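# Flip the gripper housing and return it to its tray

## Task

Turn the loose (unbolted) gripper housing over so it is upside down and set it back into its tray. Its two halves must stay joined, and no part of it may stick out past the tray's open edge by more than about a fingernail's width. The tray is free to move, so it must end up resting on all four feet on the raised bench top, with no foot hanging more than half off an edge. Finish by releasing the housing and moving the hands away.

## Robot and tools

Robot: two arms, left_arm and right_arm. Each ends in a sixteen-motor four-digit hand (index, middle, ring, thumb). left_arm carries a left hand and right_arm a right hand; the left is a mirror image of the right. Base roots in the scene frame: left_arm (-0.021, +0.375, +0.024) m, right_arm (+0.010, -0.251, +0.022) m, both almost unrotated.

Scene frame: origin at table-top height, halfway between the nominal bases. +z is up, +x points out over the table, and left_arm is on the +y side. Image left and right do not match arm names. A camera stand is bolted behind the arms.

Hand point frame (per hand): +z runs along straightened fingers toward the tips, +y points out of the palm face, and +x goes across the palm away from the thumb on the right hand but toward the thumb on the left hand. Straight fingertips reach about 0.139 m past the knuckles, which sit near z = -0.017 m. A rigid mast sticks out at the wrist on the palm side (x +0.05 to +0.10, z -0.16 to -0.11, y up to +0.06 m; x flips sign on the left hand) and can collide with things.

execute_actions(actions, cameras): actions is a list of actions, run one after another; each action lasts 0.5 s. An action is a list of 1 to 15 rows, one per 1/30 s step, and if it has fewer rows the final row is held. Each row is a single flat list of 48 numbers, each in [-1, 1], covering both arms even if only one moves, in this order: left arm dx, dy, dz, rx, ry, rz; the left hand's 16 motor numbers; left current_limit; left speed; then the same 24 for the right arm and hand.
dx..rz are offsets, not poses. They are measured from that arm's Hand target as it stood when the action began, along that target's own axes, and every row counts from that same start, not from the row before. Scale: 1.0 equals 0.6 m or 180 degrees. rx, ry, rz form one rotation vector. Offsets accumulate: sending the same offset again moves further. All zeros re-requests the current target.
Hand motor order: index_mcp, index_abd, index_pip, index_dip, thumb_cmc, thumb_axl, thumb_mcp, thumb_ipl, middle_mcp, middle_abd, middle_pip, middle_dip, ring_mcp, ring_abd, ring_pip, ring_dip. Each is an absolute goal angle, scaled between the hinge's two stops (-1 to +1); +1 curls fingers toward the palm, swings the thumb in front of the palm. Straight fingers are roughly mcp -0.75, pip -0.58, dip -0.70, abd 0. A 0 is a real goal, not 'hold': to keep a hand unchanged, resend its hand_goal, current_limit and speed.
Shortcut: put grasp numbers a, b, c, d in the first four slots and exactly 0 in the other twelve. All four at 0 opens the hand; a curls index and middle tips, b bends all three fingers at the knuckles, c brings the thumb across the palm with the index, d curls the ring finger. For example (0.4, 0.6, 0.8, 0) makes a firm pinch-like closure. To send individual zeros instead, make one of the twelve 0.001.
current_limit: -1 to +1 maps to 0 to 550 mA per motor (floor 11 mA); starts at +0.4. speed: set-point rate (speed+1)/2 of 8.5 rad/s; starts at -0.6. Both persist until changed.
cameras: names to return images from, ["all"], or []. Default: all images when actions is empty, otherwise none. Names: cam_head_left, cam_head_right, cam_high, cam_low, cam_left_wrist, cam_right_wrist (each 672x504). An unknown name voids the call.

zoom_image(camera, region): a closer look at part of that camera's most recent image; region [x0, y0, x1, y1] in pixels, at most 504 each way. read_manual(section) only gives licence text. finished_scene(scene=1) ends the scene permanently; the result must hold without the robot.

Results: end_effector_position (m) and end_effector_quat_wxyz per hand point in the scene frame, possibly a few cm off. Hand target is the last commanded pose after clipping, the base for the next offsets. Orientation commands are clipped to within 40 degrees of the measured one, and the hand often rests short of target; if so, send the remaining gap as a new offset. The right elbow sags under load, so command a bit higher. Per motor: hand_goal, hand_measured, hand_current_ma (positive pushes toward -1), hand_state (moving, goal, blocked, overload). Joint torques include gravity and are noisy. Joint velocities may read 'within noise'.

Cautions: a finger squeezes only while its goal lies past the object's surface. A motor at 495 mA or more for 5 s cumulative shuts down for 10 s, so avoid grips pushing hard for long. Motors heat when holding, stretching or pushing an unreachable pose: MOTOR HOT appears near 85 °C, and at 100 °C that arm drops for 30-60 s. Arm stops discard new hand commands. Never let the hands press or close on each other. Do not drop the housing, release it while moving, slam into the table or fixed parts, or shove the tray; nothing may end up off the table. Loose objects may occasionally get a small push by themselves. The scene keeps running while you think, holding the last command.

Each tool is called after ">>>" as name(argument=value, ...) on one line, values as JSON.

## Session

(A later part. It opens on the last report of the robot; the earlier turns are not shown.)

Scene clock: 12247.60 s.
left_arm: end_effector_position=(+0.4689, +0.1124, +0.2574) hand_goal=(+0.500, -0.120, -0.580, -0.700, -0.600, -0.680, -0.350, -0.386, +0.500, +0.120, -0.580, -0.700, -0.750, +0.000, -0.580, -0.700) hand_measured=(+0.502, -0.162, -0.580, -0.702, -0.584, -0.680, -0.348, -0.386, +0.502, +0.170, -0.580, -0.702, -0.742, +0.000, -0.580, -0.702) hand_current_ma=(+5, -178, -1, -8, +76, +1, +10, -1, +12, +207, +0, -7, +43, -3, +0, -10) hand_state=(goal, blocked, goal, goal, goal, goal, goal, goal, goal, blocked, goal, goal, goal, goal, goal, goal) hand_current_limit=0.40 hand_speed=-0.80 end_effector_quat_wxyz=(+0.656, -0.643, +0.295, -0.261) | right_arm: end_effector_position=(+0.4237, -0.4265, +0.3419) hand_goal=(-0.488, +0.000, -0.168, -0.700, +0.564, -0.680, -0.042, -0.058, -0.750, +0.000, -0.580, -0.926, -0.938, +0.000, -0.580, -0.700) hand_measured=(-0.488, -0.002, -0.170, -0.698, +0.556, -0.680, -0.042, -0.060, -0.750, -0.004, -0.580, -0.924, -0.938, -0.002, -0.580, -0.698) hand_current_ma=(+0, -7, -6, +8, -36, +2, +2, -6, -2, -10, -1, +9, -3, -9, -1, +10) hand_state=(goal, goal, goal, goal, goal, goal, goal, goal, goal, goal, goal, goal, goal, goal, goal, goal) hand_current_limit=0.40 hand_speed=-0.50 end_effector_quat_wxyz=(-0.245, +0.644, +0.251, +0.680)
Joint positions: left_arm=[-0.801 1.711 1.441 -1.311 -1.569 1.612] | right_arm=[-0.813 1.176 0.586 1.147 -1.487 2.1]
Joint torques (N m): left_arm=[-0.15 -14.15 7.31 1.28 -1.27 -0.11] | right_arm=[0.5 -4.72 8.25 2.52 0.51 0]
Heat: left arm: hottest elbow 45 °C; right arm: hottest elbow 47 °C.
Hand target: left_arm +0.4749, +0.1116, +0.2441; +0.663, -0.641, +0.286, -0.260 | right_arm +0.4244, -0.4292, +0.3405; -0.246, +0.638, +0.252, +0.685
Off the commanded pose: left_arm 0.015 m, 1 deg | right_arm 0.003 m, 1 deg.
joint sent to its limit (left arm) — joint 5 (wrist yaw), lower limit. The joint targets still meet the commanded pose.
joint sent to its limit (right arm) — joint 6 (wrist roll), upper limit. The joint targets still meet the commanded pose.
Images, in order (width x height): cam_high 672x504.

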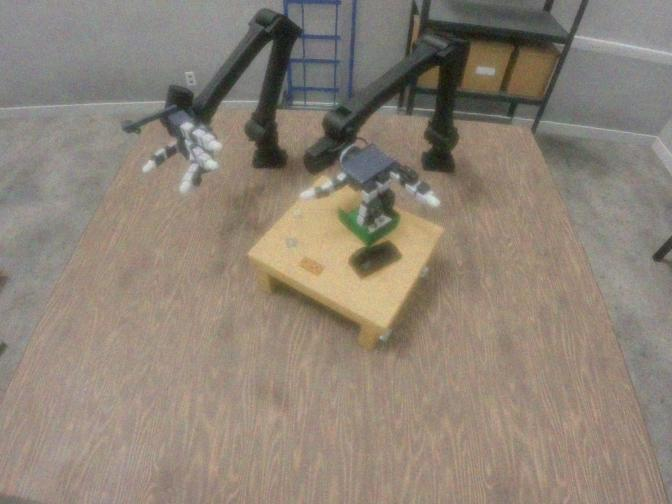

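>>> execute_actions(actions=[[[0.0,-0.02,0.0,0,0.0,0,0.5,-0.1,-0.58,-0.7,-0.6,-0.68,-0.35,-0.386,0.5,0.11,-0.58,-0.7,-0.75,0.001,-0.58,-0.7,0.4,-0.8,0,0,0,0,0,0,0,0,0.75,0,0,0,0,0,0,0,0,0,0,0,0,0,0.4,-0.5]],[[0.0,-0.022,0.0,0,0.0,0,0.5,-0.1,-0.58,-0.7,-0.6,-0.68,-0.35,-0.386,0.5,0.11,-0.58,-0.7,-0.75,0.001,-0.58,-0.7,0.4,-0.8,0,0,0,0,0,0,0,0,0.75,0,0,0,0,0,0,0,0,0,0,0,0,0,0.4,-0.5]]], cameras=["cam_high"])

>>> zoom_image(camera="cam_high", region=[330, 170, 400, 240])

Scene clock: 12262.87 s.
left_arm: end_effector_position=(+0.4688, +0.1125, +0.2574) hand_goal=(+0.500, -0.100, -0.580, -0.700, -0.600, -0.680, -0.350, -0.386, +0.500, +0.110, -0.580, -0.700, -0.750, +0.000, -0.580, -0.700) hand_measured=(+0.502, -0.160, -0.580, -0.702, -0.584, -0.680, -0.348, -0.386, +0.502, +0.170, -0.580, -0.702, -0.742, +0.000, -0.580, -0.702) hand_current_ma=(+5, -252, -1, -8, +76, +1, +10, -1, +12, +250, +0, -7, +43, -3, +0, -10) hand_state=(goal, blocked, goal, goal, goal, goal, goal, goal, goal, blocked, goal, goal, goal, goal, goal, goal) hand_current_limit=0.40 hand_speed=-0.80 end_effector_quat_wxyz=(+0.657, -0.643, +0.295, -0.261) | right_arm: end_effector_position=(+0.4237, -0.4265, +0.3419) hand_goal=(-0.488, +0.000, -0.168, -0.700, +0.564, -0.680, -0.042, -0.058, -0.750, +0.000, -0.580, -0.926, -0.938, +0.000, -0.580, -0.700) hand_measured=(-0.488, -0.002, -0.170, -0.698, +0.556, -0.680, -0.042, -0.060, -0.750, -0.004, -0.580, -0.924, -0.938, -0.002, -0.580, -0.698) hand_current_ma=(+0, -7, -6, +8, -36, +2, +2, -6, -2, -10, -1, +9, -3, -9, -1, +10) hand_state=(goal, goal, goal, goal, goal, goal, goal, goal, goal, goal, goal, goal, goal, goal, goal, goal) hand_current_limit=0.40 hand_speed=-0.50 end_effector_quat_wxyz=(-0.245, +0.644, +0.251, +0.680)
Joint positions: left_arm=[-0.801 1.711 1.441 -1.311 -1.569 1.613] | right_arm=[-0.813 1.176 0.586 1.147 -1.487 2.1]
Joint torques (N m): left_arm=[-0.38 -15.38 10.24 0.2 -1.28 0.13] | right_arm=[1.03 -5.19 8.17 2.62 0.49 -0.03]
Heat: left arm: hottest elbow 44 °C; right arm: hottest elbow 47 °C.
Hand target: left_arm +0.4755, +0.1104, +0.2693; +0.663, -0.641, +0.286, -0.260 | right_arm +0.4244, -0.4292, +0.3405; -0.246, +0.638, +0.252, +0.685
Off the commanded pose: left_arm 0.014 m, 1 deg | right_arm 0.003 m, 1 deg.
joint sent to its limit (left arm) — joint 5 (wrist yaw), lower limit. The joint targets still meet the commanded pose.
joint sent to its limit (right arm) — joint 6 (wrist roll), upper limit. The joint targets still meet the commanded pose.
Images, in order (width x height): cam_high 672x504.

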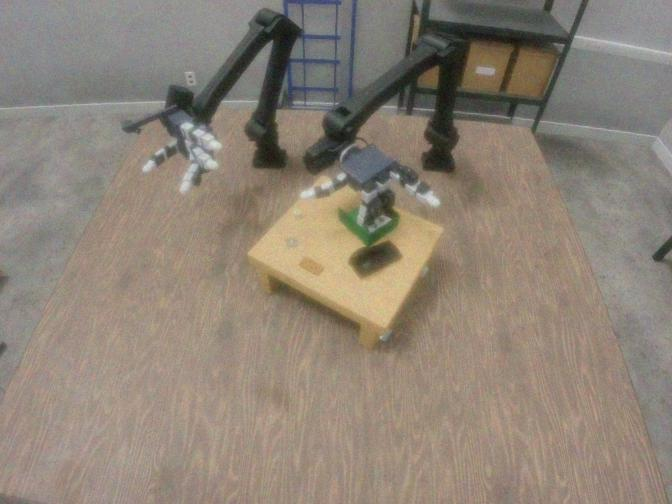

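Scaled by 7.200 from the camera's 672x504 image, which has a finer 960x720 frame.

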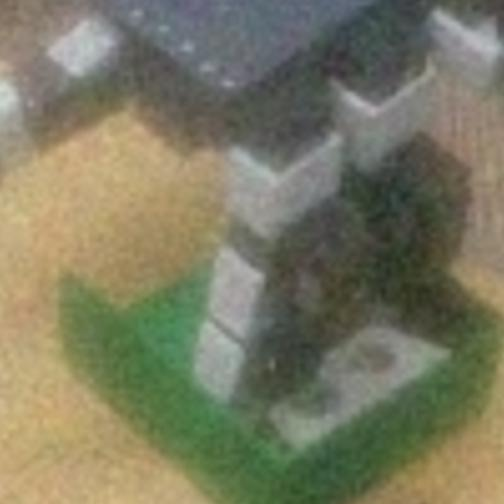

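>>> execute_actions(actions=[[[0.0,-0.012,0.0,0,0.0,0,0.5,-0.1,-0.58,-0.7,-0.6,-0.68,-0.35,-0.386,0.5,0.11,-0.58,-0.7,-0.75,0.001,-0.58,-0.7,0.4,-0.8,0,0,0,0,0,0,0,0,0.75,0,0,0,0,0,0,0,0,0,0,0,0,0,0.4,-0.5]]], cameras=["cam_high"])

>>> zoom_image(camera="cam_high", region=[330, 170, 400, 240])

Scene clock: 12271.10 s.
left_arm: end_effector_position=(+0.4685, +0.1128, +0.2573) hand_goal=(+0.500, -0.100, -0.580, -0.700, -0.600, -0.680, -0.350, -0.386, +0.500, +0.110, -0.580, -0.700, -0.750, +0.000, -0.580, -0.700) hand_measured=(+0.502, -0.160, -0.580, -0.702, -0.584, -0.680, -0.348, -0.386, +0.502, +0.170, -0.580, -0.702, -0.742, +0.000, -0.580, -0.702) hand_current_ma=(+5, -252, -1, -8, +76, +1, +10, -1, +12, +250, +0, -7, +43, -3, +0, -10) hand_state=(goal, blocked, goal, goal, goal, goal, goal, goal, goal, blocked, goal, goal, goal, goal, goal, goal) hand_current_limit=0.40 hand_speed=-0.80 end_effector_quat_wxyz=(+0.657, -0.642, +0.297, -0.259) | right_arm: end_effector_position=(+0.4237, -0.4265, +0.3419) hand_goal=(-0.488, +0.000, -0.168, -0.700, +0.564, -0.680, -0.042, -0.058, -0.750, +0.000, -0.580, -0.926, -0.938, +0.000, -0.580, -0.700) hand_measured=(-0.488, -0.002, -0.170, -0.698, +0.556, -0.680, -0.042, -0.060, -0.750, -0.004, -0.580, -0.924, -0.938, -0.002, -0.580, -0.698) hand_current_ma=(+0, -7, -6, +8, -36, +2, +2, -6, -2, -10, -1, +9, -3, -9, -1, +10) hand_state=(goal, goal, goal, goal, goal, goal, goal, goal, goal, goal, goal, goal, goal, goal, goal, goal) hand_current_limit=0.40 hand_speed=-0.50 end_effector_quat_wxyz=(-0.245, +0.644, +0.251, +0.680)
Joint positions: left_arm=[-0.801 1.711 1.441 -1.312 -1.569 1.616] | right_arm=[-0.813 1.176 0.586 1.147 -1.487 2.1]
Joint torques (N m): left_arm=[-0.44 -16.5 11.04 0.17 -1.28 0.18] | right_arm=[1.67 -4.6 8.21 2.67 0.49 -0.01]
Heat: left arm: hottest elbow 44 °C; right arm: hottest elbow 47 °C.
Hand target: left_arm +0.4756, +0.1101, +0.2765; +0.663, -0.641, +0.286, -0.260 | right_arm +0.4244, -0.4292, +0.3405; -0.246, +0.638, +0.252, +0.685
Off the commanded pose: left_arm 0.021 m, 1 deg | right_arm 0.003 m, 1 deg.
joint sent to its limit (left arm) — joint 5 (wrist yaw), lower limit. The joint targets still meet the commanded pose.
joint sent to its limit (right arm) — joint 6 (wrist roll), upper limit. The joint targets still meet the commanded pose.
Images, in order (width x height): cam_high 672x504.

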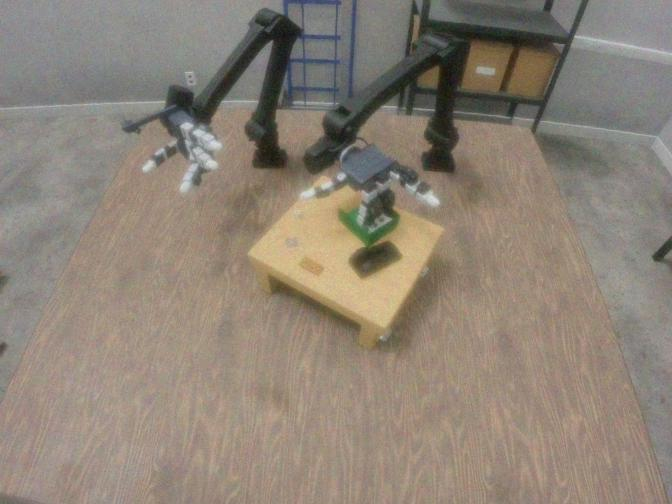

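Scaled by 7.200 from the camera's 672x504 image, which has a finer 960x720 frame.

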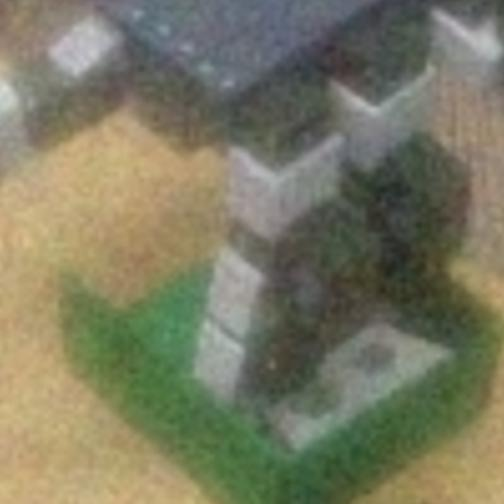

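>>> execute_actions(actions=[[[0.0,-0.008,0.0,0,0.0,0,0.5,-0.1,-0.58,-0.7,-0.6,-0.68,-0.35,-0.386,0.5,0.11,-0.58,-0.7,-0.75,0.001,-0.58,-0.7,0.4,-0.8,0,0,0,0,0,0,0,0,0.75,0,0,0,0,0,0,0,0,0,0,0,0,0,0.4,-0.5]]], cameras=["cam_high"])

>>> zoom_image(camera="cam_high", region=[330, 170, 400, 240])

Scene clock: 12278.97 s.
left_arm: end_effector_position=(+0.4677, +0.1136, +0.2589) hand_goal=(+0.500, -0.100, -0.580, -0.700, -0.600, -0.680, -0.350, -0.386, +0.500, +0.110, -0.580, -0.700, -0.750, +0.000, -0.580, -0.700) hand_measured=(+0.502, -0.144, -0.580, -0.702, -0.584, -0.680, -0.348, -0.386, +0.504, +0.146, -0.578, -0.700, -0.742, +0.000, -0.580, -0.702) hand_current_ma=(+5, -184, -1, -8, +76, +1, +10, -1, +22, +148, +6, -2, +43, -3, +0, -10) hand_state=(goal, blocked, goal, goal, goal, goal, goal, goal, goal, blocked, goal, goal, goal, goal, goal, goal) hand_current_limit=0.40 hand_speed=-0.80 end_effector_quat_wxyz=(+0.660, -0.639, +0.304, -0.252) | right_arm: end_effector_position=(+0.4237, -0.4265, +0.3419) hand_goal=(-0.488, +0.000, -0.168, -0.700, +0.564, -0.680, -0.042, -0.058, -0.750, +0.000, -0.580, -0.926, -0.938, +0.000, -0.580, -0.700) hand_measured=(-0.488, -0.002, -0.170, -0.698, +0.556, -0.680, -0.042, -0.060, -0.750, -0.004, -0.580, -0.924, -0.938, -0.002, -0.580, -0.698) hand_current_ma=(+0, -7, -6, +8, -36, +2, +2, -6, -2, -10, -1, +9, -3, -9, -1, +10) hand_state=(goal, goal, goal, goal, goal, goal, goal, goal, goal, goal, goal, goal, goal, goal, goal, goal) hand_current_limit=0.40 hand_speed=-0.50 end_effector_quat_wxyz=(-0.245, +0.644, +0.251, +0.680)
Joint positions: left_arm=[-0.801 1.711 1.447 -1.314 -1.569 1.642] | right_arm=[-0.813 1.176 0.586 1.147 -1.487 2.1]
Joint torques (N m): left_arm=[-0.26 -16.56 11.1 0.25 -1.26 0.13] | right_arm=[0.32 -4.66 8.38 2.7 0.48 0]
Heat: left arm: hottest elbow 44 °C; right arm: hottest elbow 47 °C.
Hand target: left_arm +0.4757, +0.1100, +0.2812; +0.664, -0.640, +0.286, -0.260 | right_arm +0.4244, -0.4292, +0.3405; -0.246, +0.638, +0.252, +0.685
Off the commanded pose: left_arm 0.024 m, 2 deg | right_arm 0.003 m, 1 deg.
joint sent to its limit (left arm) — joint 5 (wrist yaw), lower limit. The joint targets still meet the commanded pose.
joint sent to its limit (right arm) — joint 6 (wrist roll), upper limit. The joint targets still meet the commanded pose.
Images, in order (width x height): cam_high 672x504.

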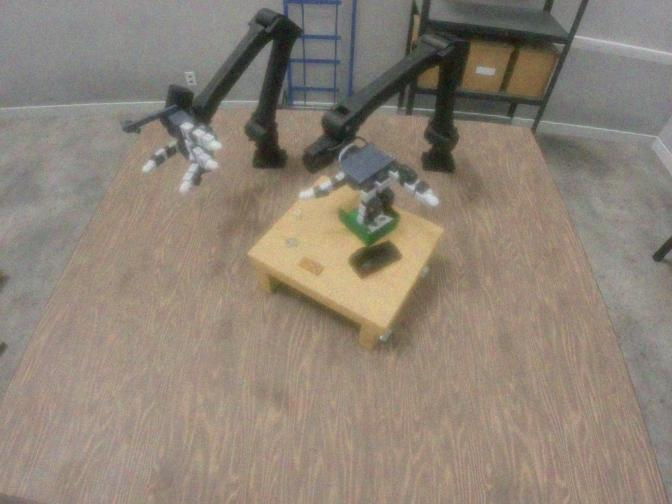

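Scaled by 7.200 from the camera's 672x504 image, which has a finer 960x720 frame.

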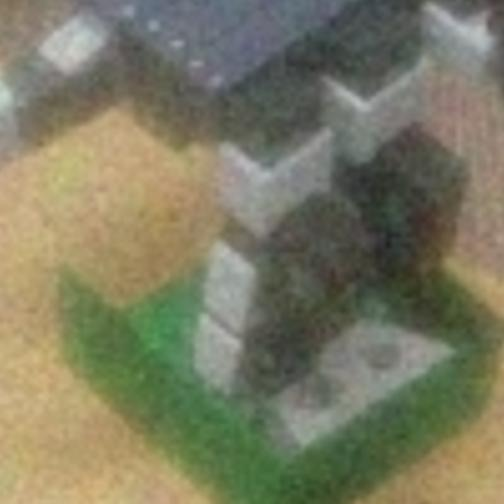

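>>> execute_actions(actions=[[[0.0,-0.006,0.0,0,0.0,0,0.5,-0.08,-0.58,-0.7,-0.6,-0.68,-0.35,-0.386,0.5,0.08,-0.58,-0.7,-0.75,0.001,-0.58,-0.7,0.4,-0.8,0,0,0,0,0,0,0,0,0.75,0,0,0,0,0,0,0,0,0,0,0,0,0,0.4,-0.5]]], cameras=["cam_high"])

>>> zoom_image(camera="cam_high", region=[330, 170, 400, 240])

Scene clock: 12285.67 s.
left_arm: end_effector_position=(+0.4680, +0.1133, +0.2608) hand_goal=(+0.500, -0.080, -0.580, -0.700, -0.600, -0.680, -0.350, -0.386, +0.500, +0.080, -0.580, -0.700, -0.750, +0.000, -0.580, -0.700) hand_measured=(+0.502, -0.096, -0.580, -0.702, -0.584, -0.680, -0.348, -0.386, +0.506, +0.092, -0.576, -0.700, -0.742, +0.000, -0.580, -0.702) hand_current_ma=(+5, -62, -1, -8, +76, +1, +10, -1, +34, +49, +15, +1, +43, -3, +0, -10) hand_state=(goal, goal, goal, goal, goal, goal, goal, goal, goal, goal, goal, goal, goal, goal, goal, goal) hand_current_limit=0.40 hand_speed=-0.80 end_effector_quat_wxyz=(+0.661, -0.638, +0.306, -0.250) | right_arm: end_effector_position=(+0.4237, -0.4265, +0.3419) hand_goal=(-0.488, +0.000, -0.168, -0.700, +0.564, -0.680, -0.042, -0.058, -0.750, +0.000, -0.580, -0.926, -0.938, +0.000, -0.580, -0.700) hand_measured=(-0.488, -0.002, -0.170, -0.698, +0.556, -0.680, -0.042, -0.060, -0.750, -0.004, -0.580, -0.924, -0.938, -0.002, -0.580, -0.698) hand_current_ma=(+0, -7, -6, +8, -36, +2, +2, -6, -2, -10, -1, +9, -3, -9, -1, +10) hand_state=(goal, goal, goal, goal, goal, goal, goal, goal, goal, goal, goal, goal, goal, goal, goal, goal) hand_current_limit=0.40 hand_speed=-0.50 end_effector_quat_wxyz=(-0.245, +0.644, +0.251, +0.680)
Joint positions: left_arm=[-0.801 1.711 1.452 -1.314 -1.569 1.653] | right_arm=[-0.813 1.176 0.586 1.147 -1.487 2.1]
Joint torques (N m): left_arm=[-0.32 -17.08 11.11 0.32 -1.29 0.17] | right_arm=[0.73 -5.07 8.24 2.56 0.48 -0.01]
Heat: left arm: hottest elbow 44 °C; right arm: hottest elbow 47 °C.
Hand target: left_arm +0.4758, +0.1098, +0.2849; +0.663, -0.641, +0.286, -0.260 | right_arm +0.4244, -0.4292, +0.3405; -0.246, +0.638, +0.252, +0.685
Off the commanded pose: left_arm 0.025 m, 3 deg | right_arm 0.003 m, 1 deg.
joint sent to its limit (left arm) — joint 5 (wrist yaw), lower limit. The joint targets still meet the commanded pose.
joint sent to its limit (right arm) — joint 6 (wrist roll), upper limit. The joint targets still meet the commanded pose.
Images, in order (width x height): cam_high 672x504.

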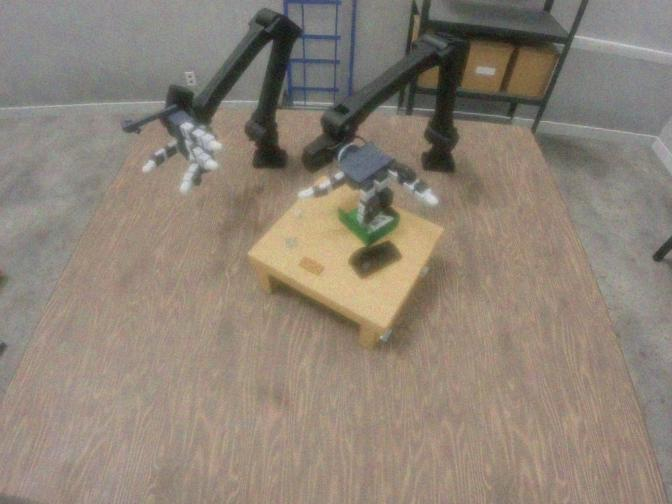

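Scaled by 7.200 from the camera's 672x504 image, which has a finer 960x720 frame.

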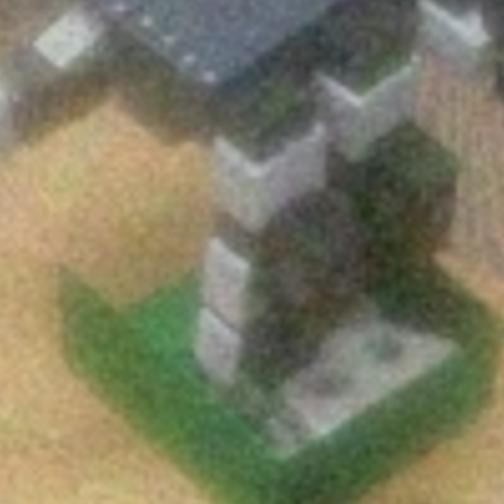

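>>> execute_actions(actions=[[[0.0,0.0,0.0,0,0.0,0,0.5,-0.16,-0.58,-0.7,-0.6,-0.68,-0.35,-0.386,0.5,0.16,-0.58,-0.7,-0.75,0.001,-0.58,-0.7,0.4,-0.7,0,0,0,0,0,0,0,0,0.75,0,0,0,0,0,0,0,0,0,0,0,0,0,0.4,-0.5]],[[0.0,-0.03,0.006,0,0.0,0,0.5,-0.13,-0.58,-0.7,-0.6,-0.68,-0.35,-0.386,0.5,0.13,-0.58,-0.7,-0.75,0.001,-0.58,-0.7,0.4,-0.7,0,0,0,0,0,0,0,0,0.75,0,0,0,0,0,0,0,0,0,0,0,0,0,0.4,-0.5]],[[0.0,-0.005,0.006,0,0.0,0,0.5,0.0875,-0.58,-0.7,-0.6,-0.68,-0.35,-0.386,0.5,-0.0875,-0.58,-0.7,-0.75,0.001,-0.58,-0.7,0.4,-0.7,0,0,0,0,0,0,0,0,0.75,0,0,0,0,0,0,0,0,0,0,0,0,0,0.4,-0.5]]], cameras=["cam_high"])

>>> zoom_image(camera="cam_high", region=[330, 170, 400, 240])

Scene clock: 12363.97 s.
left_arm: end_effector_position=(+0.4733, +0.1157, +0.2777) hand_goal=(+0.500, +0.088, -0.580, -0.700, -0.600, -0.680, -0.350, -0.386, +0.500, -0.088, -0.580, -0.700, -0.750, +0.000, -0.580, -0.700) hand_measured=(+0.502, +0.082, -0.580, -0.702, -0.584, -0.680, -0.348, -0.386, +0.504, -0.084, -0.576, -0.700, -0.742, +0.000, -0.580, -0.702) hand_current_ma=(+5, -22, -1, -8, +76, +1, +10, -1, +21, +13, +14, +1, +43, -3, +0, -10) hand_state=(goal, goal, goal, goal, goal, goal, goal, goal, goal, goal, goal, goal, goal, goal, goal, goal) hand_current_limit=0.40 hand_speed=-0.70 end_effector_quat_wxyz=(+0.663, -0.639, +0.305, -0.244) | right_arm: end_effector_position=(+0.4237, -0.4265, +0.3419) hand_goal=(-0.488, +0.000, -0.168, -0.700, +0.564, -0.680, -0.042, -0.058, -0.750, +0.000, -0.580, -0.926, -0.938, +0.000, -0.580, -0.700) hand_measured=(-0.488, -0.002, -0.170, -0.698, +0.556, -0.680, -0.042, -0.060, -0.750, -0.004, -0.580, -0.924, -0.938, -0.002, -0.580, -0.698) hand_current_ma=(+0, -7, -6, +8, -36, +2, +2, -6, -2, -10, -1, +9, -3, -9, -1, +10) hand_state=(goal, goal, goal, goal, goal, goal, goal, goal, goal, goal, goal, goal, goal, goal, goal, goal) hand_current_limit=0.40 hand_speed=-0.50 end_effector_quat_wxyz=(-0.245, +0.644, +0.251, +0.680)
Joint positions: left_arm=[-0.791 1.706 1.49 -1.323 -1.569 1.696] | right_arm=[-0.813 1.176 0.586 1.147 -1.487 2.1]
Joint torques (N m): left_arm=[-0.56 -17.32 11.59 0.29 -1.27 0.15] | right_arm=[0.85 -5.36 8.27 2.63 0.47 0.02]
Heat: left arm: hottest elbow 47 °C; right arm: hottest elbow 47 °C.
Hand target: left_arm +0.4813, +0.1138, +0.3060; +0.663, -0.640, +0.286, -0.261 | right_arm +0.4244, -0.4292, +0.3405; -0.246, +0.638, +0.252, +0.685
Off the commanded pose: left_arm 0.029 m, 3 deg | right_arm 0.003 m, 1 deg.
joint sent to its limit (left arm) — joint 5 (wrist yaw), lower limit. The joint targets still meet the commanded pose.
joint sent to its limit (right arm) — joint 6 (wrist roll), upper limit. The joint targets still meet the commanded pose.
Images, in order (width x height): cam_high 672x504.

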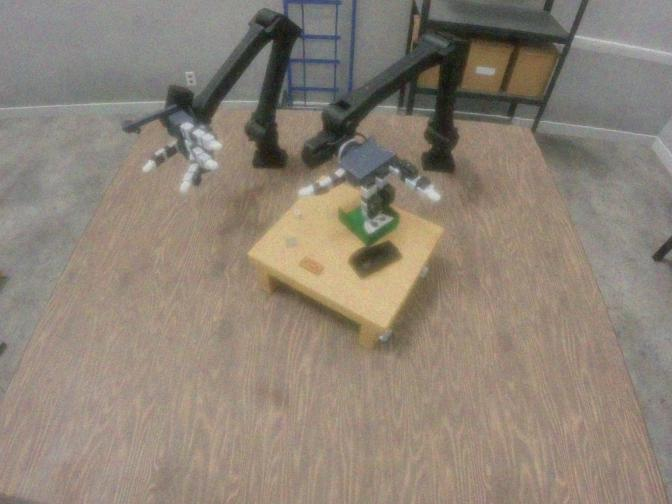

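Scaled by 7.200 from the camera's 672x504 image, which has a finer 960x720 frame.

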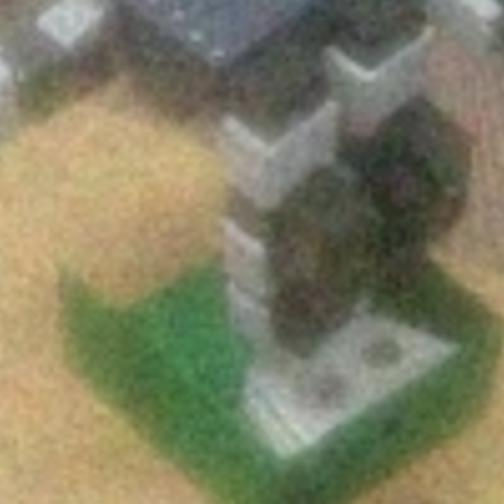

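>>> zoom_image(camera="cam_high", region=[352, 190, 396, 234])

Scaled by 11.455 from the camera's 672x504 image, which has a finer 960x720 frame.

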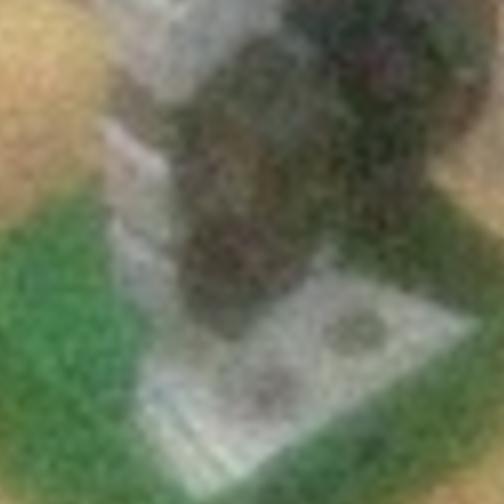

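>>> execute_actions(actions=[], cameras=["cam_low","cam_left_wrist","cam_right_wrist"])

>>> zoom_image(camera="cam_low", region=[260, 180, 420, 300])

Scene clock: 12406.13 s.
left_arm: end_effector_position=(+0.4733, +0.1157, +0.2777) hand_goal=(+0.500, +0.088, -0.580, -0.700, -0.600, -0.680, -0.350, -0.386, +0.500, -0.088, -0.580, -0.700, -0.750, +0.000, -0.580, -0.700) hand_measured=(+0.502, +0.082, -0.580, -0.702, -0.584, -0.680, -0.348, -0.386, +0.504, -0.084, -0.576, -0.700, -0.742, +0.000, -0.580, -0.702) hand_current_ma=(+5, -22, -1, -8, +76, +1, +10, -1, +21, +13, +14, +1, +43, -3, +0, -10) hand_state=(goal, goal, goal, goal, goal, goal, goal, goal, goal, goal, goal, goal, goal, goal, goal, goal) hand_current_limit=0.40 hand_speed=-0.70 end_effector_quat_wxyz=(+0.663, -0.639, +0.305, -0.244) | right_arm: end_effector_position=(+0.4237, -0.4265, +0.3419) hand_goal=(-0.488, +0.000, -0.168, -0.700, +0.564, -0.680, -0.042, -0.058, -0.750, +0.000, -0.580, -0.926, -0.938, +0.000, -0.580, -0.700) hand_measured=(-0.488, -0.002, -0.170, -0.698, +0.556, -0.680, -0.042, -0.060, -0.750, -0.004, -0.580, -0.924, -0.938, -0.002, -0.580, -0.698) hand_current_ma=(+0, -7, -6, +8, -36, +2, +2, -6, -2, -10, -1, +9, -3, -9, -1, +10) hand_state=(goal, goal, goal, goal, goal, goal, goal, goal, goal, goal, goal, goal, goal, goal, goal, goal) hand_current_limit=0.40 hand_speed=-0.50 end_effector_quat_wxyz=(-0.245, +0.644, +0.251, +0.680)
Joint positions: left_arm=[-0.791 1.706 1.49 -1.323 -1.569 1.696] | right_arm=[-0.813 1.176 0.586 1.147 -1.487 2.1]
Joint velocities: within noise
Joint torques (N m): left_arm=[-0.21 -17.08 11.52 0.35 -1.25 0.15] | right_arm=[0.91 -5.01 8.36 2.63 0.47 -0.02]
Heat: left arm: hottest elbow 49 °C; right arm: hottest elbow 47 °C.
Hand target: left_arm +0.4813, +0.1138, +0.3060; +0.663, -0.640, +0.286, -0.261 | right_arm +0.4244, -0.4292, +0.3405; -0.246, +0.638, +0.252, +0.685
Off the commanded pose: left_arm 0.029 m, 3 deg | right_arm 0.003 m, 1 deg.
camera_calibration:
cam_left_wrist: T_world_to_cam=[[-0.520693, 0.492901, 0.697085, -0.0388071], [-0.179954, -0.861524, 0.474756, 0.00343702], [0.834563, 0.121759, 0.537288, -0.436085], [0, 0, 0, 1]] pos_world=[0.344353, 0.0751864, 0.259724]
cam_right_wrist: T_world_to_cam=[[0.450487, -0.472704, -0.757372, -0.0994148], [-0.873032, -0.0557918, -0.48446, 0.468037], [0.186751, 0.879453, -0.43782, 0.568752], [0, 0, 0, 1]] pos_world=[0.347182, -0.521072, 0.400462]
Images, in order (width x height): cam_low 672x504, cam_left_wrist 672x504, cam_right_wrist 672x504.

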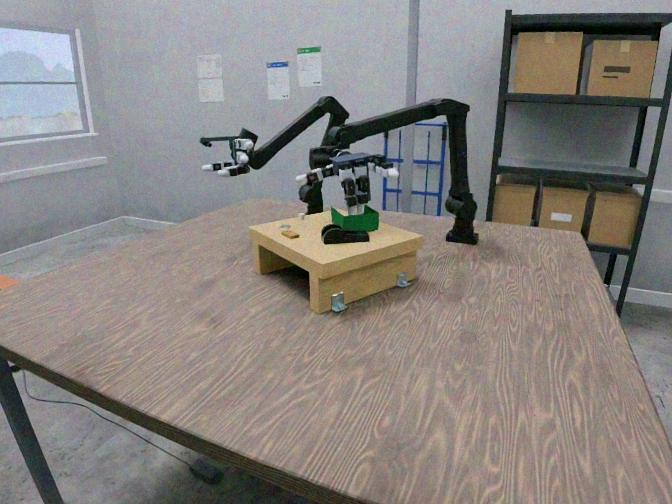

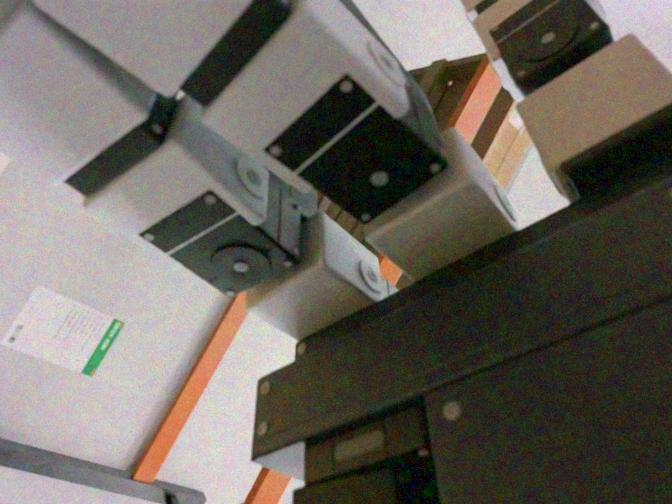

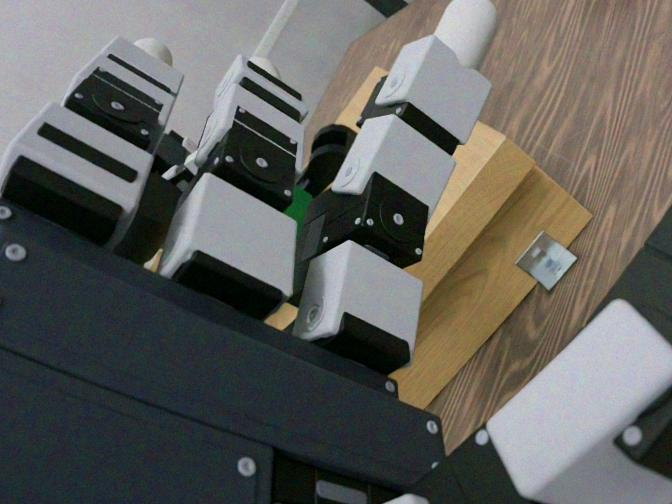

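Scaled by 3.150 from the camera's 672x504 image, which has a finer 960x720 frame.

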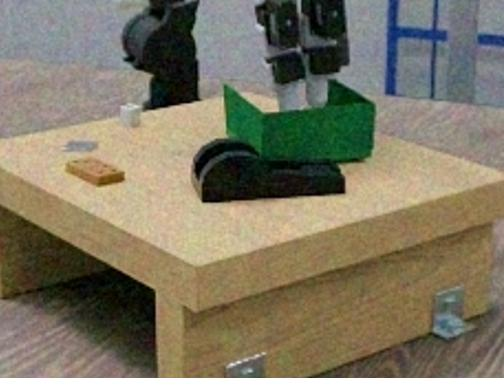

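>>> zoom_image(camera="cam_low", region=[322, 170, 392, 240])

Scaled by 7.200 from the camera's 672x504 image, which has a finer 960x720 frame.

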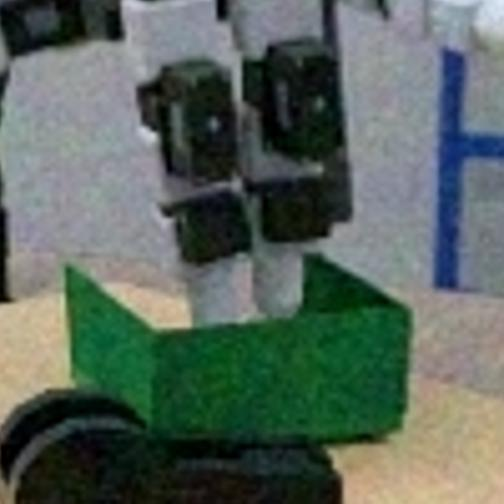

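>>> execute_actions(actions=[[[0.0,0.05,0.004,0,0.0,0,0.5,0.135,-0.58,-0.7,-0.6,-0.68,-0.35,-0.386,0.5,-0.04,-0.58,-0.7,-0.75,0.001,-0.58,-0.7,0.4,-0.7,0,0,0,0,0,0,0,0,0.75,0,0,0,0,0,0,0,0,0,0,0,0,0,0.4,-0.5]]], cameras=["cam_high","cam_low"])

>>> zoom_image(camera="cam_high", region=[352, 190, 396, 234])

>>> zoom_image(camera="cam_low", region=[322, 170, 392, 240])

Scene clock: 12446.07 s.
left_arm: end_effector_position=(+0.4759, +0.1168, +0.2779) hand_goal=(+0.500, +0.134, -0.580, -0.700, -0.600, -0.680, -0.350, -0.386, +0.500, -0.040, -0.580, -0.700, -0.750, +0.000, -0.580, -0.700) hand_measured=(+0.502, +0.128, -0.580, -0.702, -0.584, -0.680, -0.348, -0.386, +0.504, -0.044, -0.576, -0.700, -0.742, +0.000, -0.580, -0.702) hand_current_ma=(+5, -24, -1, -8, +76, +1, +10, -1, +21, -15, +14, +1, +43, -3, +0, -10) hand_state=(goal, goal, goal, goal, goal, goal, goal, goal, goal, goal, goal, goal, goal, goal, goal, goal) hand_current_limit=0.40 hand_speed=-0.70 end_effector_quat_wxyz=(+0.662, -0.642, +0.299, -0.247) | right_arm: end_effector_position=(+0.4237, -0.4265, +0.3419) hand_goal=(-0.488, +0.000, -0.168, -0.700, +0.564, -0.680, -0.042, -0.058, -0.750, +0.000, -0.580, -0.926, -0.938, +0.000, -0.580, -0.700) hand_measured=(-0.488, -0.002, -0.170, -0.698, +0.556, -0.680, -0.042, -0.060, -0.750, -0.004, -0.580, -0.924, -0.938, -0.002, -0.580, -0.698) hand_current_ma=(+0, -7, -6, +8, -36, +2, +2, -6, -2, -10, -1, +9, -3, -9, -1, +10) hand_state=(goal, goal, goal, goal, goal, goal, goal, goal, goal, goal, goal, goal, goal, goal, goal, goal) hand_current_limit=0.40 hand_speed=-0.50 end_effector_quat_wxyz=(-0.245, +0.644, +0.251, +0.680)
Joint positions: left_arm=[-0.786 1.706 1.49 -1.315 -1.569 1.688] | right_arm=[-0.813 1.176 0.586 1.147 -1.487 2.1]
Joint torques (N m): left_arm=[-0.21 -15.91 7.87 1.22 -1.27 -0.18] | right_arm=[1.08 -4.89 8.27 2.62 0.47 0.03]
Heat: left arm: hottest elbow 50 °C; right arm: hottest elbow 47 °C.
Hand target: left_arm +0.4824, +0.1167, +0.2760; +0.663, -0.640, +0.286, -0.261 | right_arm +0.4244, -0.4292, +0.3405; -0.246, +0.638, +0.252, +0.685
Off the commanded pose: left_arm 0.007 m, 2 deg | right_arm 0.003 m, 1 deg.
joint sent to its limit (left arm) — joint 5 (wrist yaw), lower limit. The joint targets still meet the commanded pose.
joint sent to its limit (right arm) — joint 6 (wrist roll), upper limit. The joint targets still meet the commanded pose.
Images, in order (width x height): cam_high 672x504, cam_low 672x504.

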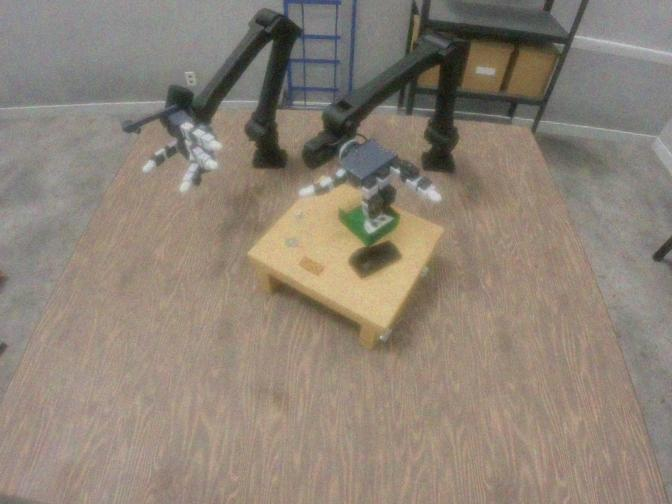

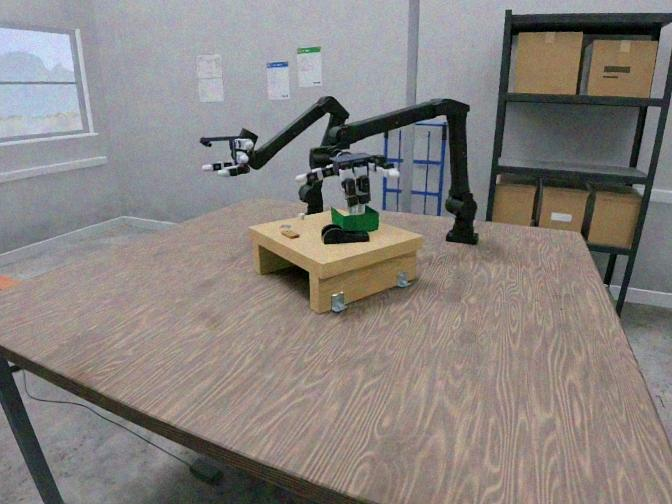

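Scaled by 11.455 from the camera's 672x504 image, which has a finer 960x720 frame.

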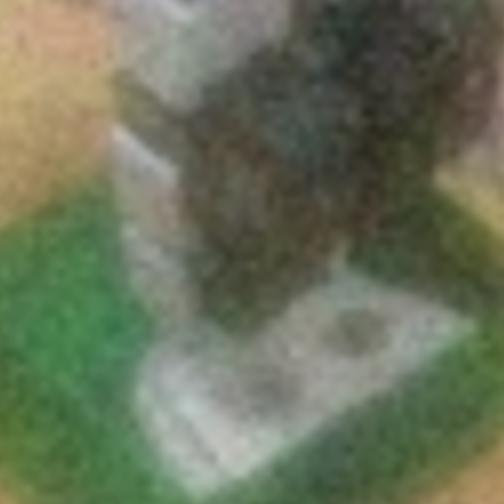

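Scaled by 7.200 from the camera's 672x504 image, which has a finer 960x720 frame.

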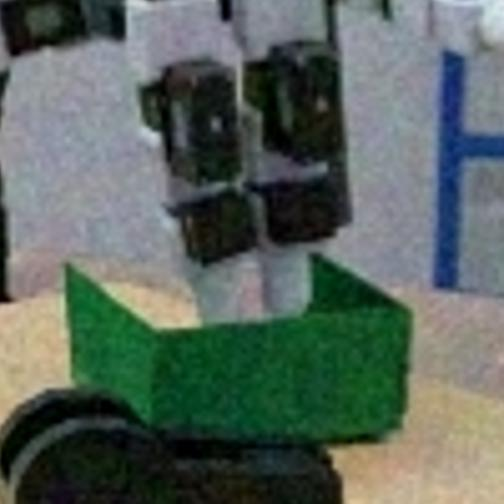

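>>> execute_actions(actions=[[[-0.003,0.022,0.0,0,0.0,0,0.5,0.135,-0.58,-0.7,-0.6,-0.68,-0.35,-0.386,0.5,-0.04,-0.58,-0.7,-0.75,0.001,-0.58,-0.7,0.4,-0.7,0,0,0,0,0,0,0,0,0.75,0,0,0,0,0,0,0,0,0,0,0,0,0,0.4,-0.5]]], cameras=["cam_high","cam_low"])

>>> zoom_image(camera="cam_low", region=[322, 170, 392, 240])

>>> zoom_image(camera="cam_high", region=[352, 190, 396, 234])

Scene clock: 12453.67 s.
left_arm: end_effector_position=(+0.4746, +0.1186, +0.2694) hand_goal=(+0.500, +0.134, -0.580, -0.700, -0.600, -0.680, -0.350, -0.386, +0.500, -0.040, -0.580, -0.700, -0.750, +0.000, -0.580, -0.700) hand_measured=(+0.502, +0.134, -0.580, -0.702, -0.584, -0.680, -0.348, -0.386, +0.504, -0.044, -0.576, -0.700, -0.740, +0.000, -0.580, -0.702) hand_current_ma=(+9, -3, +0, -7, +76, +1, +10, -1, +20, -14, +14, +1, +44, -3, +0, -10) hand_state=(goal, goal, goal, goal, goal, goal, goal, goal, goal, goal, goal, goal, goal, goal, goal, goal) hand_current_limit=0.40 hand_speed=-0.70 end_effector_quat_wxyz=(+0.661, -0.642, +0.296, -0.250) | right_arm: end_effector_position=(+0.4237, -0.4265, +0.3419) hand_goal=(-0.488, +0.000, -0.168, -0.700, +0.564, -0.680, -0.042, -0.058, -0.750, +0.000, -0.580, -0.926, -0.938, +0.000, -0.580, -0.700) hand_measured=(-0.488, -0.002, -0.170, -0.698, +0.556, -0.680, -0.042, -0.060, -0.750, -0.004, -0.580, -0.924, -0.938, -0.002, -0.580, -0.698) hand_current_ma=(+0, -7, -6, +8, -36, +2, +2, -6, -2, -10, -1, +9, -3, -9, -1, +10) hand_state=(goal, goal, goal, goal, goal, goal, goal, goal, goal, goal, goal, goal, goal, goal, goal, goal) hand_current_limit=0.40 hand_speed=-0.50 end_effector_quat_wxyz=(-0.245, +0.644, +0.251, +0.680)
Joint positions: left_arm=[-0.786 1.706 1.466 -1.302 -1.57 1.67] | right_arm=[-0.813 1.176 0.586 1.147 -1.487 2.1]
Joint torques (N m): left_arm=[-0.03 -14.62 7.68 1.18 -1.22 -0.16] | right_arm=[0.32 -4.89 8.34 2.74 0.48 0.03]
Heat: left arm: hottest elbow 49 °C; right arm: hottest elbow 47 °C.
Hand target: left_arm +0.4809, +0.1188, +0.2628; +0.664, -0.640, +0.286, -0.260 | right_arm +0.4244, -0.4292, +0.3405; -0.246, +0.638, +0.252, +0.685
Off the commanded pose: left_arm 0.009 m, 2 deg | right_arm 0.003 m, 1 deg.
joint sent to its limit (left arm) — joint 5 (wrist yaw), lower limit. The joint targets still meet the commanded pose.
joint sent to its limit (right arm) — joint 6 (wrist roll), upper limit. The joint targets still meet the commanded pose.
Images, in order (width x height): cam_high 672x504, cam_low 672x504.

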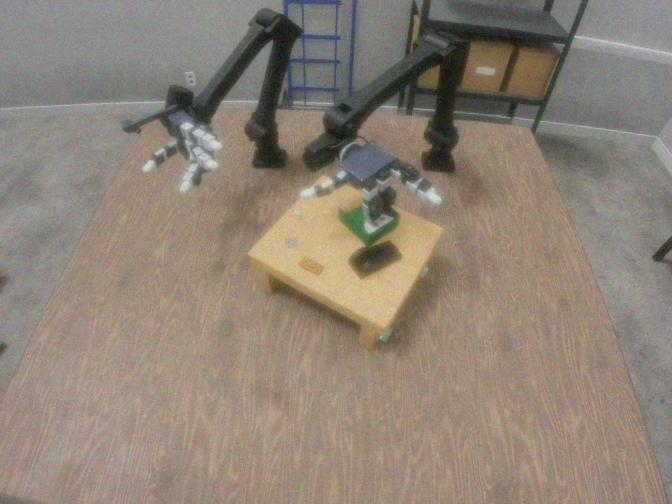

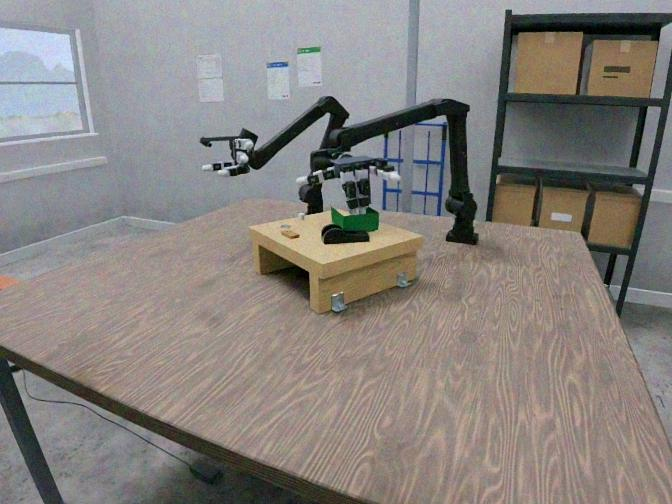

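Scaled by 7.200 from the camera's 672x504 image, which has a finer 960x720 frame.

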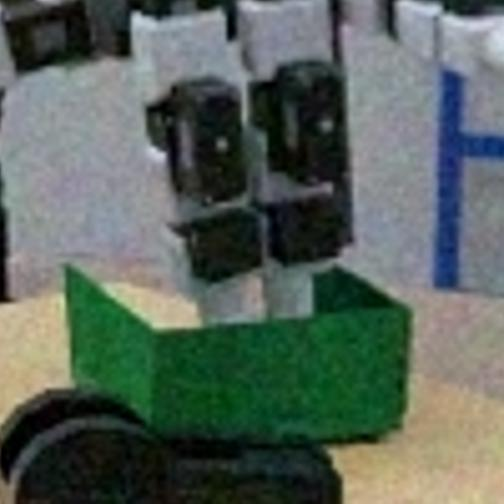

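Scaled by 11.455 from the camera's 672x504 image, which has a finer 960x720 frame.

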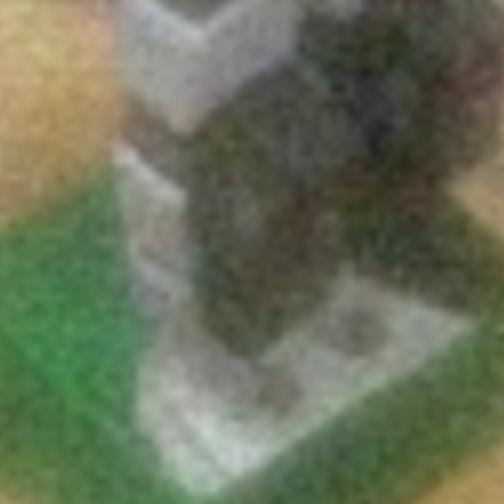

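>>> execute_actions(actions=[[[0.0,0.012,0.004,0,0.0,0,0.5,0.135,-0.58,-0.7,-0.6,-0.68,-0.35,-0.386,0.5,-0.04,-0.58,-0.7,-0.75,0.001,-0.58,-0.7,0.4,-0.7,0,0,0,0,0,0,0,0,0.75,0,0,0,0,0,0,0,0,0,0,0,0,0,0.4,-0.5]]], cameras=["cam_high","cam_low"])

>>> zoom_image(camera="cam_high", region=[352, 190, 396, 234])

Scene clock: 12463.97 s.
left_arm: end_effector_position=(+0.4758, +0.1192, +0.2685) hand_goal=(+0.500, +0.134, -0.580, -0.700, -0.600, -0.680, -0.350, -0.386, +0.500, -0.040, -0.580, -0.700, -0.750, +0.000, -0.580, -0.700) hand_measured=(+0.506, +0.142, -0.576, -0.700, -0.584, -0.680, -0.348, -0.386, +0.504, -0.042, -0.576, -0.700, -0.740, +0.000, -0.580, -0.702) hand_current_ma=(+32, +33, +14, +1, +76, +1, +10, -1, +20, -10, +14, +1, +44, -3, +0, -10) hand_state=(goal, goal, goal, goal, goal, goal, goal, goal, goal, goal, goal, goal, goal, goal, goal, goal) hand_current_limit=0.40 hand_speed=-0.70 end_effector_quat_wxyz=(+0.660, -0.644, +0.291, -0.254) | right_arm: end_effector_position=(+0.4237, -0.4265, +0.3419) hand_goal=(-0.488, +0.000, -0.168, -0.700, +0.564, -0.680, -0.042, -0.058, -0.750, +0.000, -0.580, -0.926, -0.938, +0.000, -0.580, -0.700) hand_measured=(-0.488, -0.002, -0.170, -0.698, +0.556, -0.680, -0.042, -0.060, -0.750, -0.004, -0.580, -0.924, -0.938, -0.002, -0.580, -0.698) hand_current_ma=(+0, -7, -6, +8, -36, +2, +2, -6, -2, -10, -1, +9, -3, -9, -1, +10) hand_state=(goal, goal, goal, goal, goal, goal, goal, goal, goal, goal, goal, goal, goal, goal, goal, goal) hand_current_limit=0.40 hand_speed=-0.50 end_effector_quat_wxyz=(-0.245, +0.644, +0.251, +0.680)
Joint positions: left_arm=[-0.783 1.706 1.462 -1.297 -1.572 1.658] | right_arm=[-0.813 1.176 0.586 1.147 -1.487 2.1]
Joint torques (N m): left_arm=[0.38 -14.39 7.19 1.25 -1.18 -0.17] | right_arm=[0.97 -5.25 8.23 2.8 0.51 -0.03]
Heat: left arm: hottest elbow 48 °C; right arm: hottest elbow 47 °C.
Hand target: left_arm +0.4824, +0.1207, +0.2558; +0.663, -0.640, +0.286, -0.261 | right_arm +0.4244, -0.4292, +0.3405; -0.246, +0.638, +0.252, +0.685
Off the commanded pose: left_arm 0.014 m, 1 deg | right_arm 0.003 m, 1 deg.
joint sent to its limit (left arm) — joint 5 (wrist yaw), lower limit. The joint targets still meet the commanded pose.
joint sent to its limit (right arm) — joint 6 (wrist roll), upper limit. The joint targets still meet the commanded pose.
Images, in order (width x height): cam_high 672x504, cam_low 672x504.

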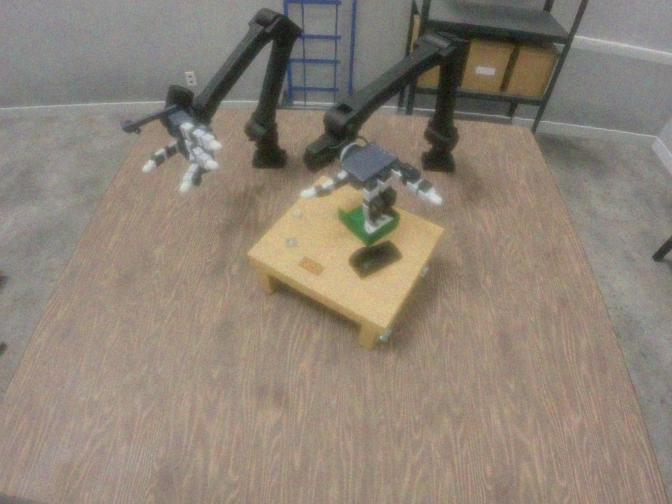

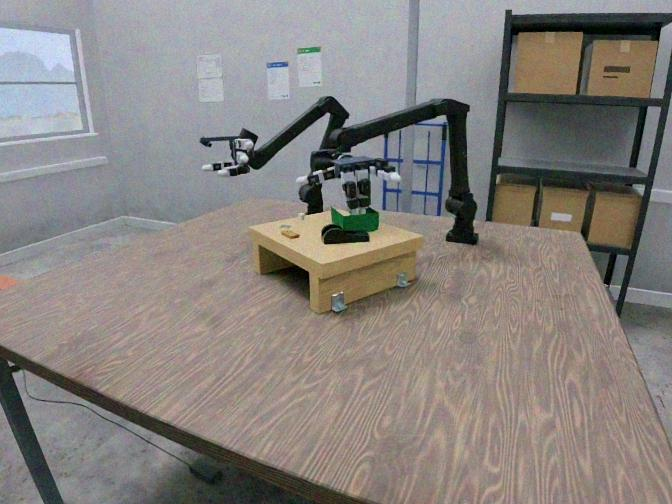

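Scaled by 11.455 from the camera's 672x504 image, which has a finer 960x720 frame.

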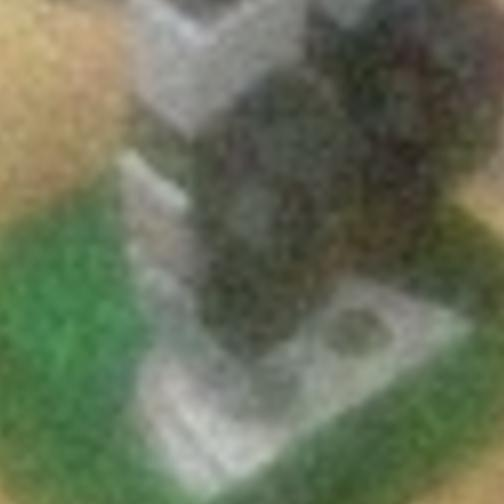

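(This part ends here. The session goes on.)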